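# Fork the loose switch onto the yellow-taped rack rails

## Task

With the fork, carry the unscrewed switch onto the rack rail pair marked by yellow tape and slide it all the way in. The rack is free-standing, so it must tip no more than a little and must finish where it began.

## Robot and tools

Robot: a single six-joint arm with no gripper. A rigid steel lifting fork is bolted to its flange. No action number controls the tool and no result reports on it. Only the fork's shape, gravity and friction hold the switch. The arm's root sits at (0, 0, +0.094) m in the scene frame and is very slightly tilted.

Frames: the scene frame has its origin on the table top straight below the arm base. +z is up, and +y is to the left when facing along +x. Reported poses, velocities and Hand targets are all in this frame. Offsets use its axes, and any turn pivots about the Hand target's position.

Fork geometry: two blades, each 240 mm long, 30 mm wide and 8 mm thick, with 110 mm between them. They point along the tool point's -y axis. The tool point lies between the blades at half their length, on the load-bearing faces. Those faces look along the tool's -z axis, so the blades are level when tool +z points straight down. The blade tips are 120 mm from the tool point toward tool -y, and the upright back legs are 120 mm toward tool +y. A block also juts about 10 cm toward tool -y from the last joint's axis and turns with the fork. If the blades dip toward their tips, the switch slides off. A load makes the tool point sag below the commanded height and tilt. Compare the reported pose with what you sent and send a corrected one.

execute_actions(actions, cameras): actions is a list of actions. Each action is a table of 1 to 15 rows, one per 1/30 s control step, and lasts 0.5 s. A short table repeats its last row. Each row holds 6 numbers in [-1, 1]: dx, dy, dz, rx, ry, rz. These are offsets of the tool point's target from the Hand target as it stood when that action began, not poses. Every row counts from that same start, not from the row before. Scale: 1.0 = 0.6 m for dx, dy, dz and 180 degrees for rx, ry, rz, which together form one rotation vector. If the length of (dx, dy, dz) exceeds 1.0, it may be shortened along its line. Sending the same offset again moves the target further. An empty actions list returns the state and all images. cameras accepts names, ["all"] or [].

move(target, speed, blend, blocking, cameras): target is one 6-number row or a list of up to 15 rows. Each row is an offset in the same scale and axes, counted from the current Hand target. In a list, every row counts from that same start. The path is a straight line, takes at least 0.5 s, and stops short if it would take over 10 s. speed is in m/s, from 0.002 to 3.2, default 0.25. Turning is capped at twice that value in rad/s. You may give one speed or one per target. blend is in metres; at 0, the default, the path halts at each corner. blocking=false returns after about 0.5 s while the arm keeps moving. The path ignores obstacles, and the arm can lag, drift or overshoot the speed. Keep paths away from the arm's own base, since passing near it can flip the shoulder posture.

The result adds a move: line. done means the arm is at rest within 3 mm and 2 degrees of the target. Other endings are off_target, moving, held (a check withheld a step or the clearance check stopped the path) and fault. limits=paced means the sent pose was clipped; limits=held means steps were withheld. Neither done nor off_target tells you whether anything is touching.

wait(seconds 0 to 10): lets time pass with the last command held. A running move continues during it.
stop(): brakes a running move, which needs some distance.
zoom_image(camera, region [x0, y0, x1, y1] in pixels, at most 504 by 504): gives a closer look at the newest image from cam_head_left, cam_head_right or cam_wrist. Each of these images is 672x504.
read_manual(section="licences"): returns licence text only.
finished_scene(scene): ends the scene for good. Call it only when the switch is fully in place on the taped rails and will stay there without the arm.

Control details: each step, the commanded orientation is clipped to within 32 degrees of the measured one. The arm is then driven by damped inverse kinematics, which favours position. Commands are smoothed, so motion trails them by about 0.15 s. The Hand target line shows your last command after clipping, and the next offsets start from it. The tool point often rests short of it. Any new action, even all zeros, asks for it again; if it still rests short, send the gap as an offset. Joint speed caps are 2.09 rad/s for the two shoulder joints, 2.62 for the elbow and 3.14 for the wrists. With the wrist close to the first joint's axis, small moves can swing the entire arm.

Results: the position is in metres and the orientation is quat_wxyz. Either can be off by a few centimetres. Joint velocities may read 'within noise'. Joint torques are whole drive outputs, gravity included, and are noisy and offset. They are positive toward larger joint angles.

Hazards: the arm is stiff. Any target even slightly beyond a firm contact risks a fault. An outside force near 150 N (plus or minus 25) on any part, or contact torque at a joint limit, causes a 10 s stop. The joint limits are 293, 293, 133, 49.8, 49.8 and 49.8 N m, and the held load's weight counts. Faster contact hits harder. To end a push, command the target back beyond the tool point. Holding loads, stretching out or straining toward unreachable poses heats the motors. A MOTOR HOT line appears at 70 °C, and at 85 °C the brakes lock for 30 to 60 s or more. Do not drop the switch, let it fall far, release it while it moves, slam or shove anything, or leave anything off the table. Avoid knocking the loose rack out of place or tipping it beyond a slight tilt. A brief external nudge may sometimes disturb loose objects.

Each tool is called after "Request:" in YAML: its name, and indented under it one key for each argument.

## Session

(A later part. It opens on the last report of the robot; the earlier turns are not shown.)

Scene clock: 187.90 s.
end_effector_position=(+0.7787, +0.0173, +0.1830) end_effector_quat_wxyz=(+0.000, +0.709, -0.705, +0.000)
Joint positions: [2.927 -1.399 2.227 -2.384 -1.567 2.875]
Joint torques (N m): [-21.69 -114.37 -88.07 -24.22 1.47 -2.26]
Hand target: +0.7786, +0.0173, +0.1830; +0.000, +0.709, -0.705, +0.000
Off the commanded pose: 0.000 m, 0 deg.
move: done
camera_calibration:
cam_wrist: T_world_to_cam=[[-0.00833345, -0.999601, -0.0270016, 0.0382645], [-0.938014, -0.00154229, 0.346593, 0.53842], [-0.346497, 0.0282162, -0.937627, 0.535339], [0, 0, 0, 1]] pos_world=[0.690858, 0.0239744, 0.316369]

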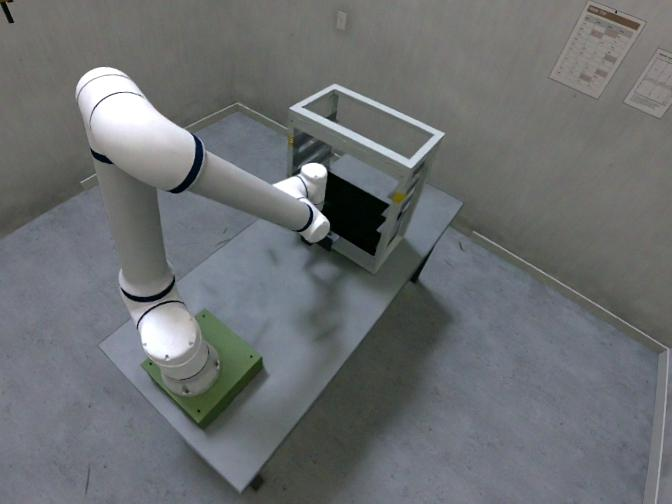

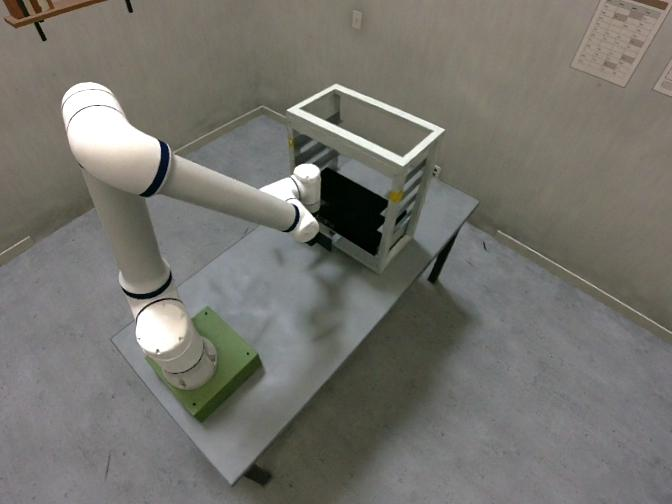

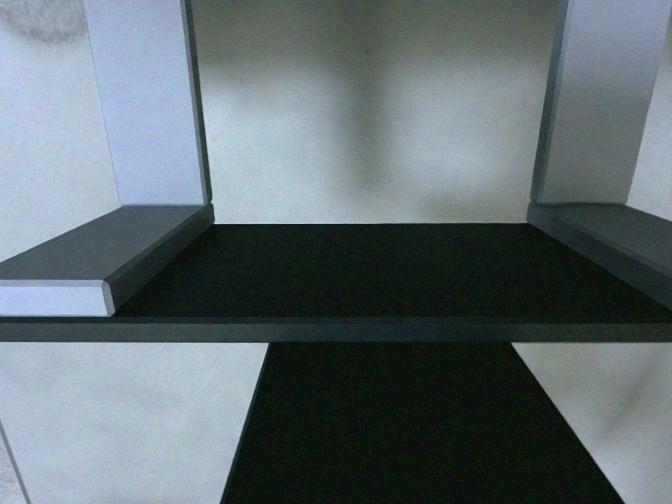

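Request:
move:
  target:
    - [-0.4, -0.0024, 0, 0, 0, 0]
    - [-0.4, -0.0024, 0.4425, 0, 0, 0]
  speed: [0.15, 0.18]
  blend: [0.008, 0]
  cameras: ["all"]

Request:
zoom_image:
  camera: "cam_head_right"
  region: [250, 80, 460, 280]

Request:
zoom_image:
  camera: "cam_head_left"
  region: [250, 80, 460, 280]

Scene clock: 195.63 s.
end_effector_position=(+0.5386, +0.0159, +0.4483) end_effector_quat_wxyz=(+0.000, +0.709, -0.705, +0.000)
Joint positions: [2.753 -2.135 2.251 -1.672 -1.57 2.702]
Joint torques (N m): [-22.03 -43.44 -145.58 -18.83 1.83 -2.26]
Hand target: +0.5386, +0.0159, +0.4485; +0.000, +0.709, -0.705, +0.000
Off the commanded pose: 0.000 m, 0 deg.
move: done
camera_calibration:
cam_wrist: T_world_to_cam=[[-0.00836462, -0.999598, -0.027097, 0.0420962], [-0.938047, -0.00154344, 0.346505, 0.221222], [-0.346407, 0.0283166, -0.937657, 0.700877], [0, 0, 0, 1]] pos_world=[0.450657, 0.0225742, 0.581669]

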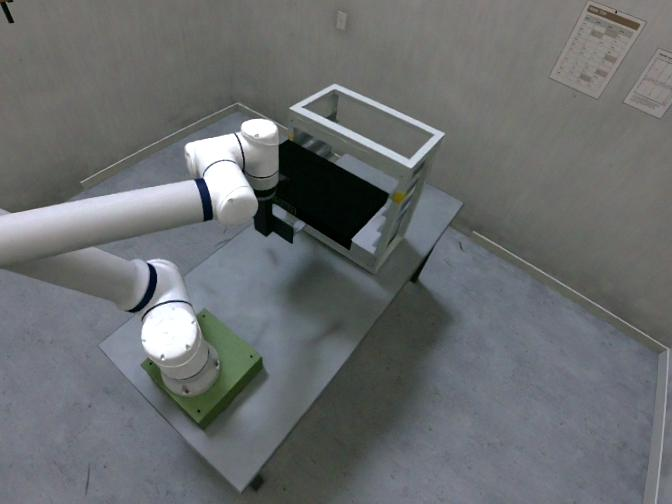

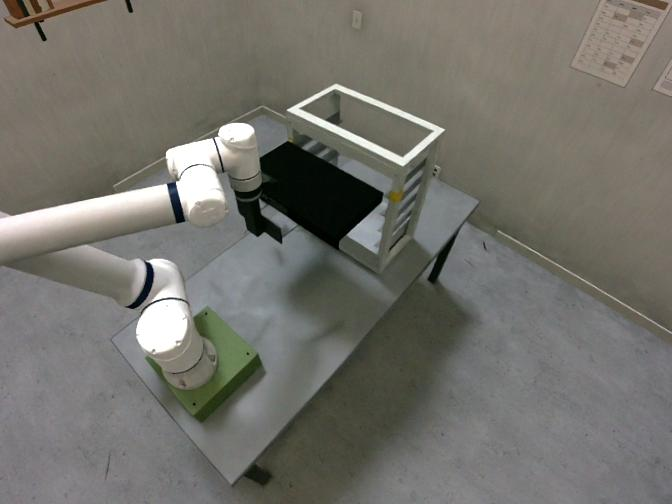

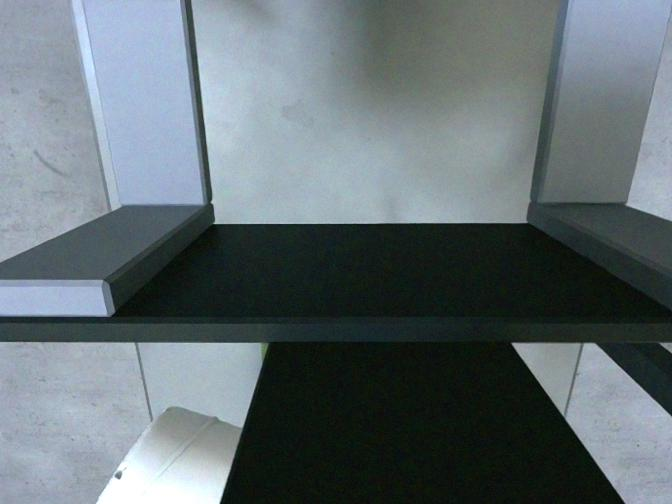

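Scaled by 2.400.

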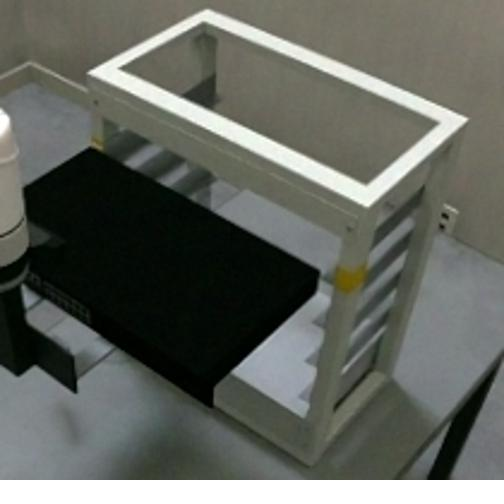

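Scaled by 2.400.

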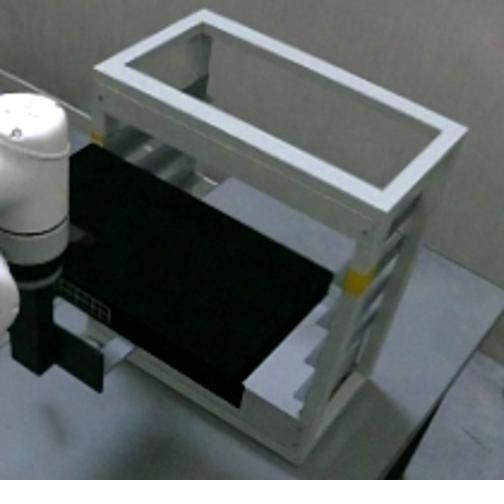

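Request:
zoom_image:
  camera: "cam_head_right"
  region: [360, 160, 440, 220]

Request:
zoom_image:
  camera: "cam_head_right"
  region: [265, 115, 345, 175]

Request:
zoom_image:
  camera: "cam_head_left"
  region: [360, 160, 440, 220]

Request:
zoom_image:
  camera: "cam_head_left"
  region: [265, 115, 345, 175]

Scaled by 6.300.

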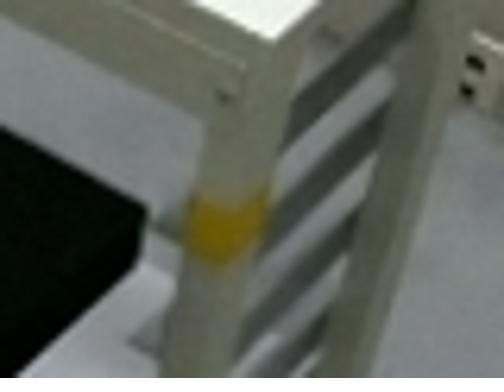

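Scaled by 6.300.

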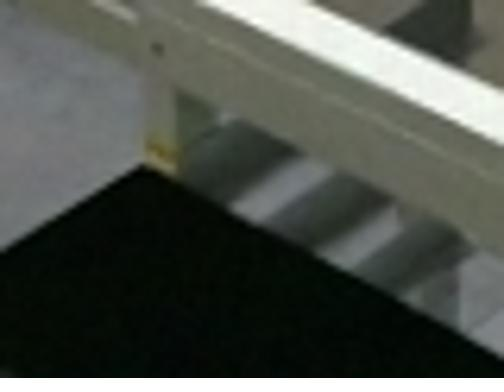

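Scaled by 6.300.

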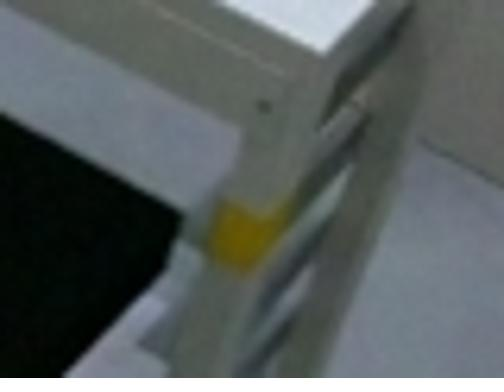

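Scaled by 6.300.

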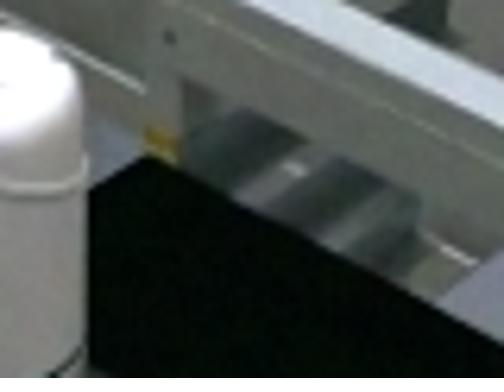

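Request:
move:
  target: [0.4, 0.0024, 0, 0, 0, 0]
  speed: 0.1
  cameras: ["all"]

Request:
zoom_image:
  camera: "cam_head_right"
  region: [270, 80, 450, 230]

Request:
zoom_image:
  camera: "cam_head_left"
  region: [270, 80, 450, 230]

Scene clock: 230.07 s.
end_effector_position=(+0.7784, +0.0173, +0.4485) end_effector_quat_wxyz=(+0.000, +0.709, -0.705, +0.000)
Joint positions: [2.925 -1.657 1.944 -1.844 -1.567 2.874]
Joint torques (N m): [9.72 -70.77 -143.47 -24.25 1.07 3.54]
Hand target: +0.7786, +0.0173, +0.4485; +0.000, +0.709, -0.705, +0.000
Off the commanded pose: 0.000 m, 0 deg.
move: done
camera_calibration:
cam_wrist: T_world_to_cam=[[-0.00836708, -0.999598, -0.0270957, 0.0455078], [-0.938014, -0.00154336, 0.346593, 0.446024], [-0.346496, 0.0283161, -0.937624, 0.784136], [0, 0, 0, 1]] pos_world=[0.690457, 0.0239742, 0.581869]

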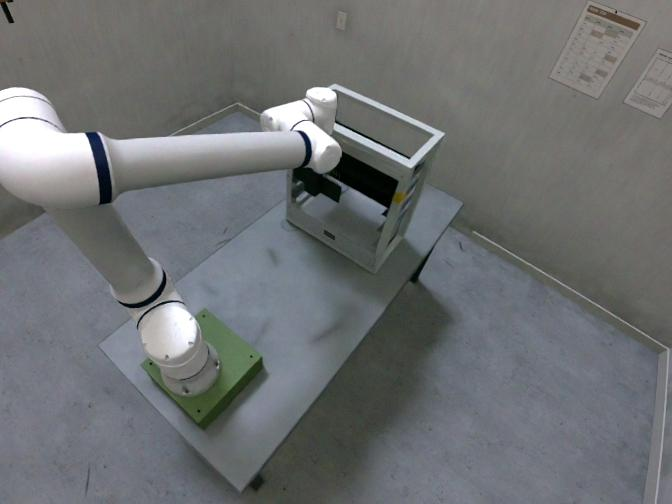

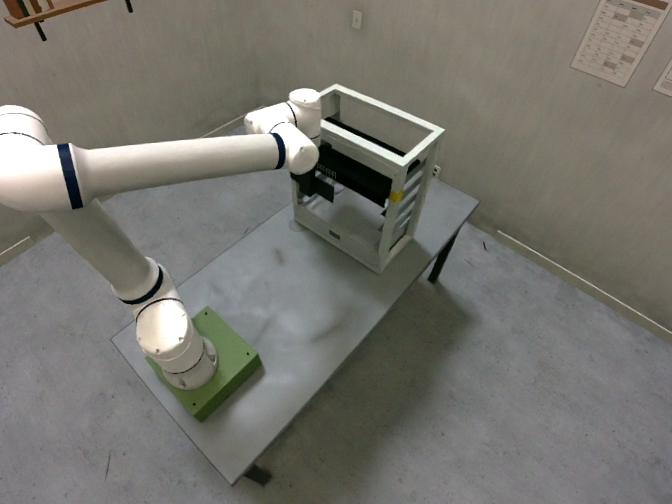

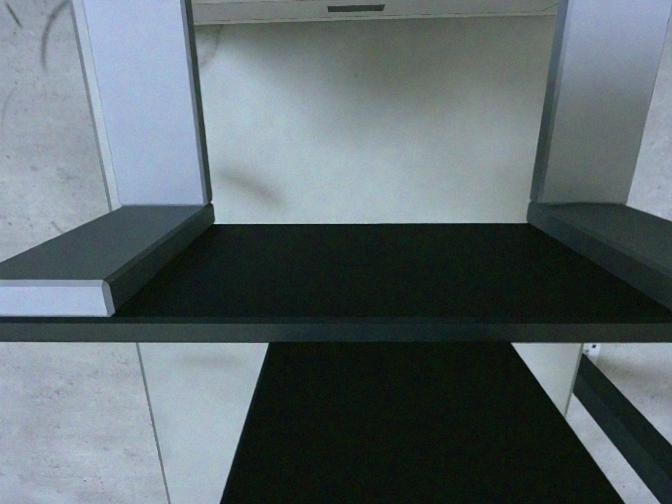

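Scaled by 2.800.

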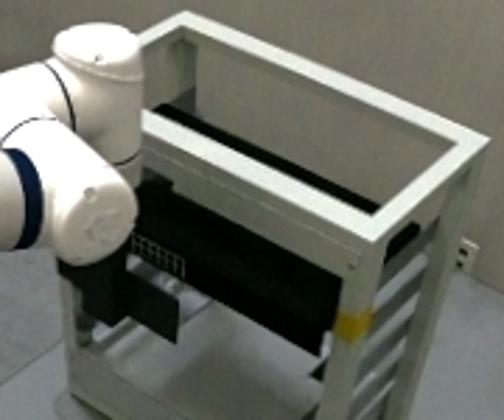

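Scaled by 2.800.

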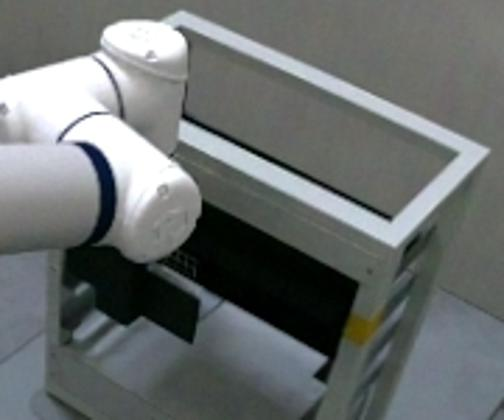

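Request:
move:
  target: [0.0892, 0.0005, 0, 0, 0, 0]
  speed: 0.05
  cameras: ["all"]

Request:
zoom_image:
  camera: "cam_head_right"
  region: [360, 160, 440, 220]

Request:
zoom_image:
  camera: "cam_head_left"
  region: [270, 80, 450, 230]

Scene clock: 236.33 s.
end_effector_position=(+0.8319, +0.0176, +0.4485) end_effector_quat_wxyz=(+0.000, +0.709, -0.705, +0.000)
Joint positions: [2.946 -1.565 1.858 -1.849 -1.567 2.895]
Joint torques (N m): [8.79 -84.2 -149.71 -21.81 2.42 3.45]
Hand target: +0.8321, +0.0176, +0.4485; +0.000, +0.709, -0.705, +0.000
Off the commanded pose: 0.000 m, 0 deg.
move: done
camera_calibration:
cam_wrist: T_world_to_cam=[[-0.00836708, -0.999598, -0.0270957, 0.0462553], [-0.938014, -0.00154336, 0.346593, 0.496209], [-0.346496, 0.0283161, -0.937624, 0.802665], [0, 0, 0, 1]] pos_world=[0.743957, 0.0242742, 0.581869]

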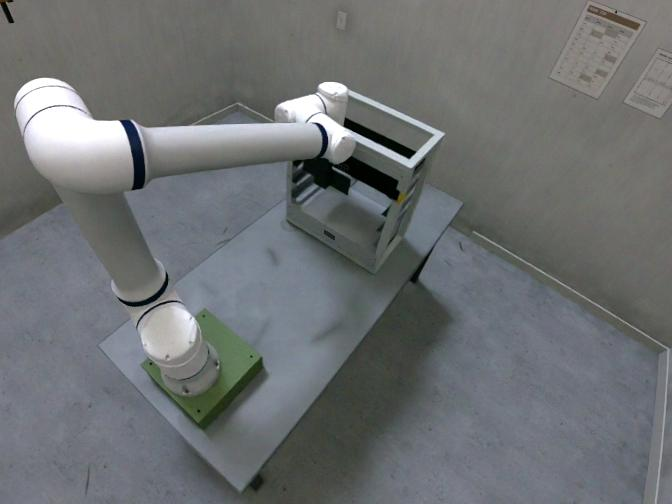

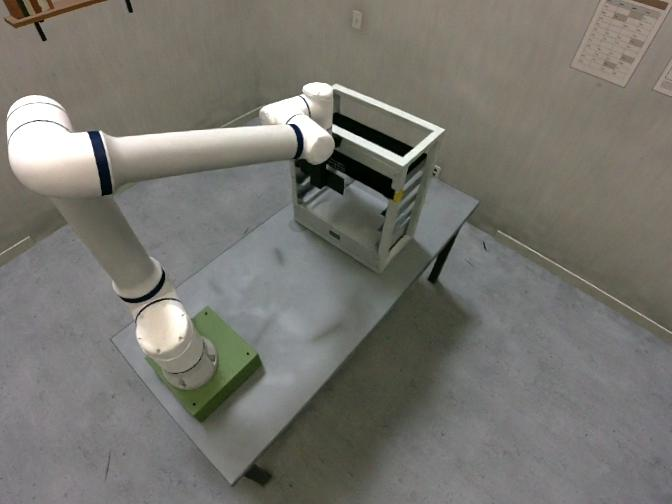

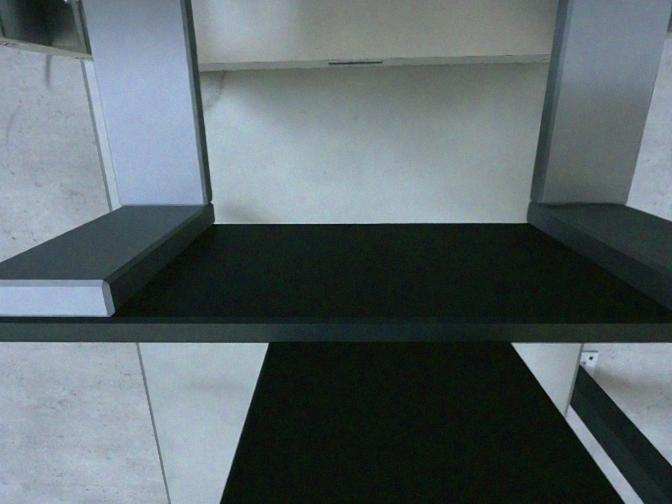

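Scaled by 6.300.

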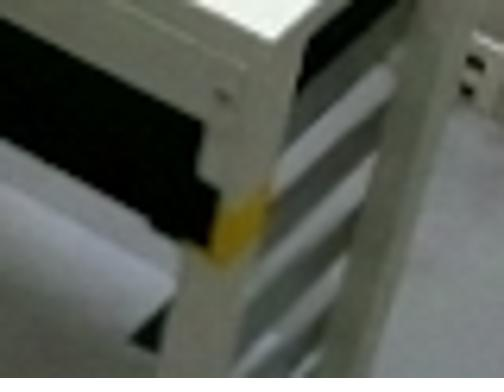

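Scaled by 2.800.

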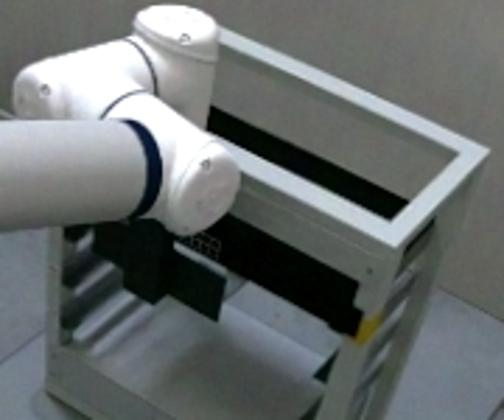

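Request:
move:
  target:
    - [0, 0, -0.0275, 0, 0, 0]
    - [0, 0, -0.05, 0, 0, 0]
  speed: [0.03, 0.08]
  blend: [0.002, 0]
  cameras: ["all"]

Request:
zoom_image:
  camera: "cam_head_right"
  region: [360, 160, 440, 220]

Request:
zoom_image:
  camera: "cam_head_left"
  region: [270, 80, 450, 230]

Scene clock: 243.83 s.
end_effector_position=(+0.8321, +0.0176, +0.4187) end_effector_quat_wxyz=(+0.000, +0.709, -0.705, +0.000)
Joint positions: [2.947 -1.549 1.897 -1.904 -1.567 2.895]
Joint torques (N m): [8.77 -50.98 -72.76 -10.26 1.81 3.42]
Hand target: +0.8321, +0.0176, +0.4185; +0.000, +0.709, -0.705, +0.000
Off the commanded pose: 0.000 m, 0 deg.
move: done
camera_calibration:
cam_wrist: T_world_to_cam=[[-0.00836708, -0.999598, -0.0270957, 0.0454495], [-0.938014, -0.00154336, 0.346593, 0.506725], [-0.346496, 0.0283161, -0.937624, 0.774793], [0, 0, 0, 1]] pos_world=[0.744157, 0.0242742, 0.552069]

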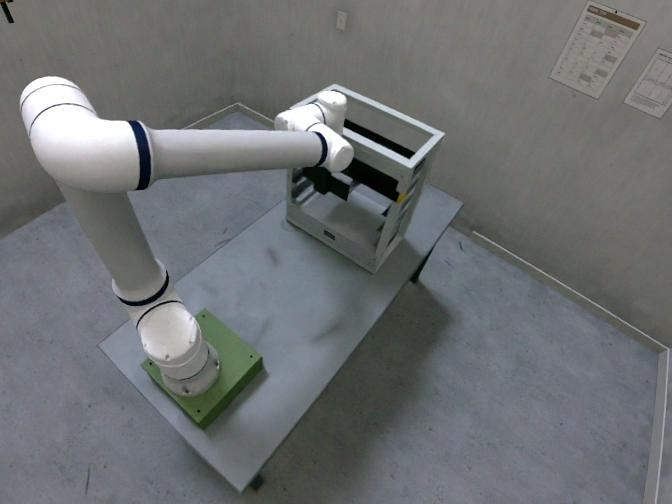

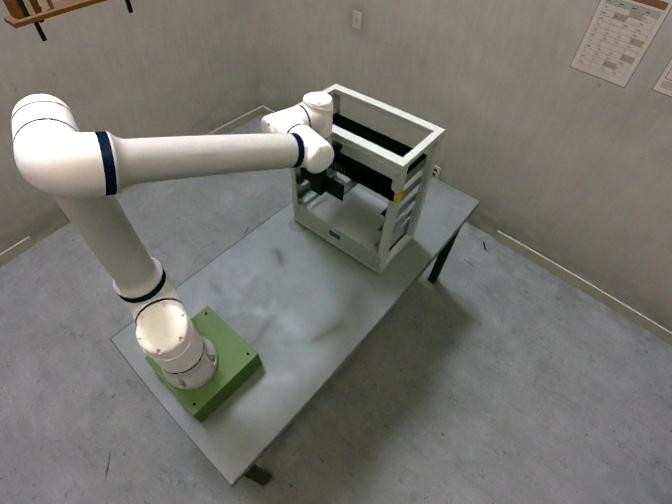

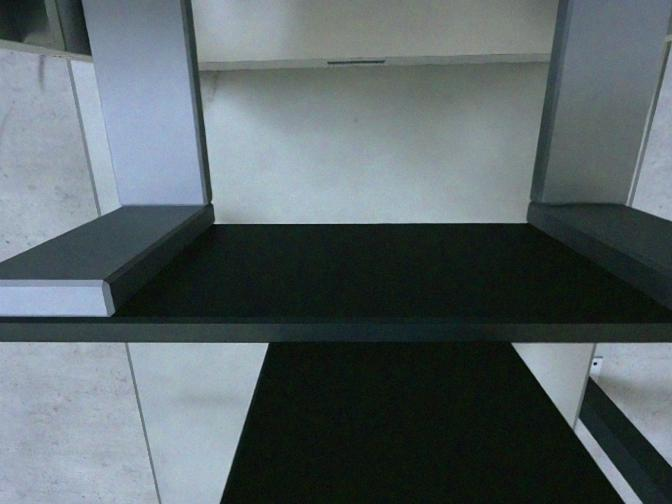

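Scaled by 6.300.

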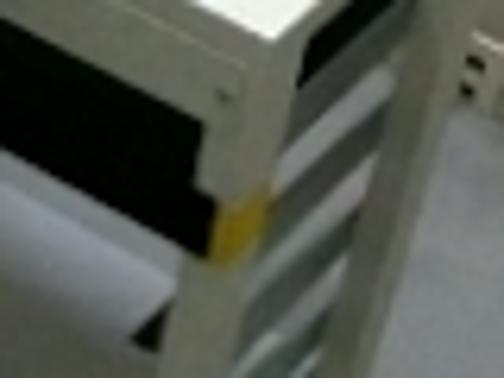

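Scaled by 2.800.

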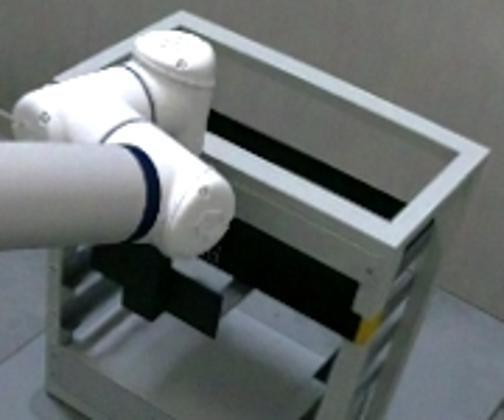

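Request:
move:
  target: [-0.45, -0.0027, 0, 0, 0, 0]
  speed: 0.25
  cameras: ["all"]

Request:
zoom_image:
  camera: "cam_head_right"
  region: [270, 80, 450, 230]

Request:
zoom_image:
  camera: "cam_head_left"
  region: [270, 80, 450, 230]

Scene clock: 250.07 s.
end_effector_position=(+0.5622, +0.0160, +0.4185) end_effector_quat_wxyz=(+0.000, +0.709, -0.705, +0.000)
Joint positions: [2.779 -2.071 2.275 -1.761 -1.569 2.728]
Joint torques (N m): [-21.15 -26.09 -77.29 -5.18 1.93 -2.44]
Hand target: +0.5621, +0.0160, +0.4185; +0.000, +0.709, -0.705, +0.000
Off the commanded pose: 0.000 m, 0 deg.
move: done
camera_calibration:
cam_wrist: T_world_to_cam=[[-0.00836708, -0.999598, -0.0270957, 0.0415846], [-0.938014, -0.00154336, 0.346593, 0.25375], [-0.346496, 0.0283161, -0.937624, 0.681072], [0, 0, 0, 1]] pos_world=[0.474357, 0.0226742, 0.551769]

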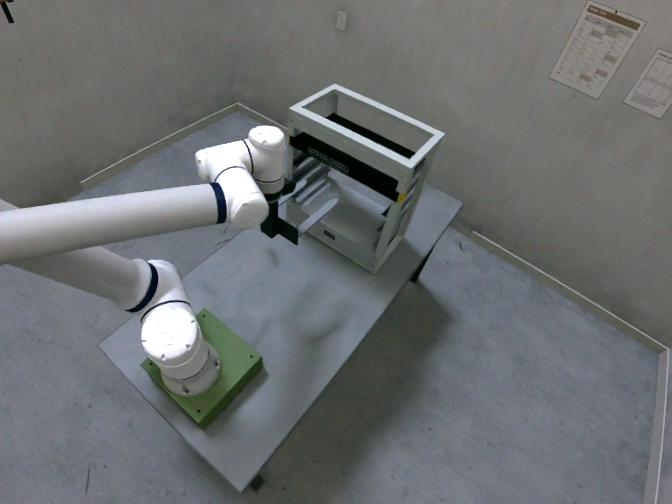

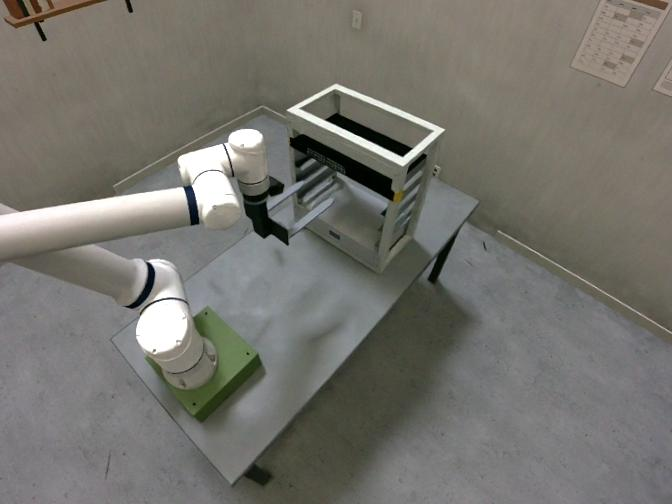

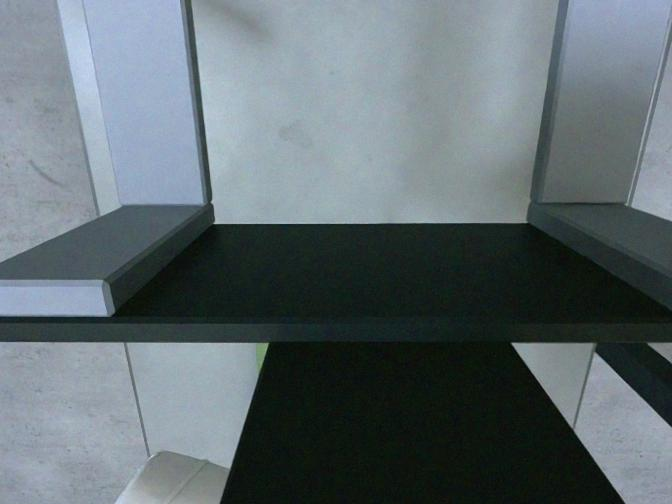

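Scaled by 2.800.

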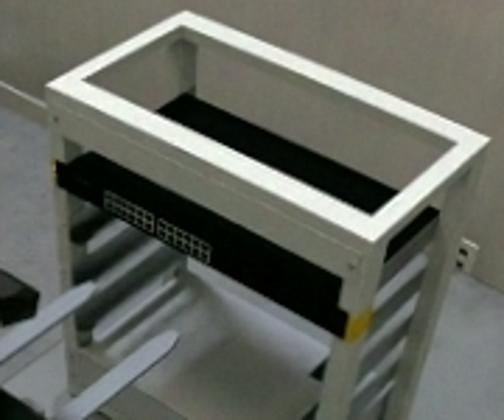

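Scaled by 2.800.

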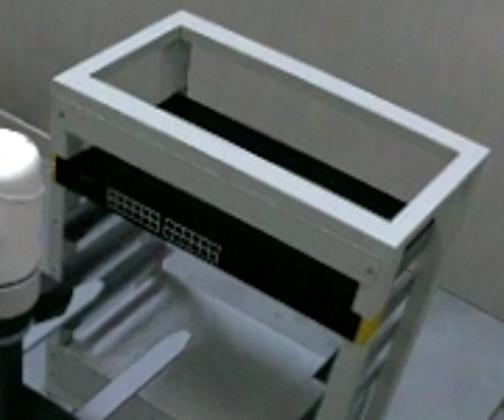

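Request:
finished_scene:
  scene: 2

The scene is finished: the task was done.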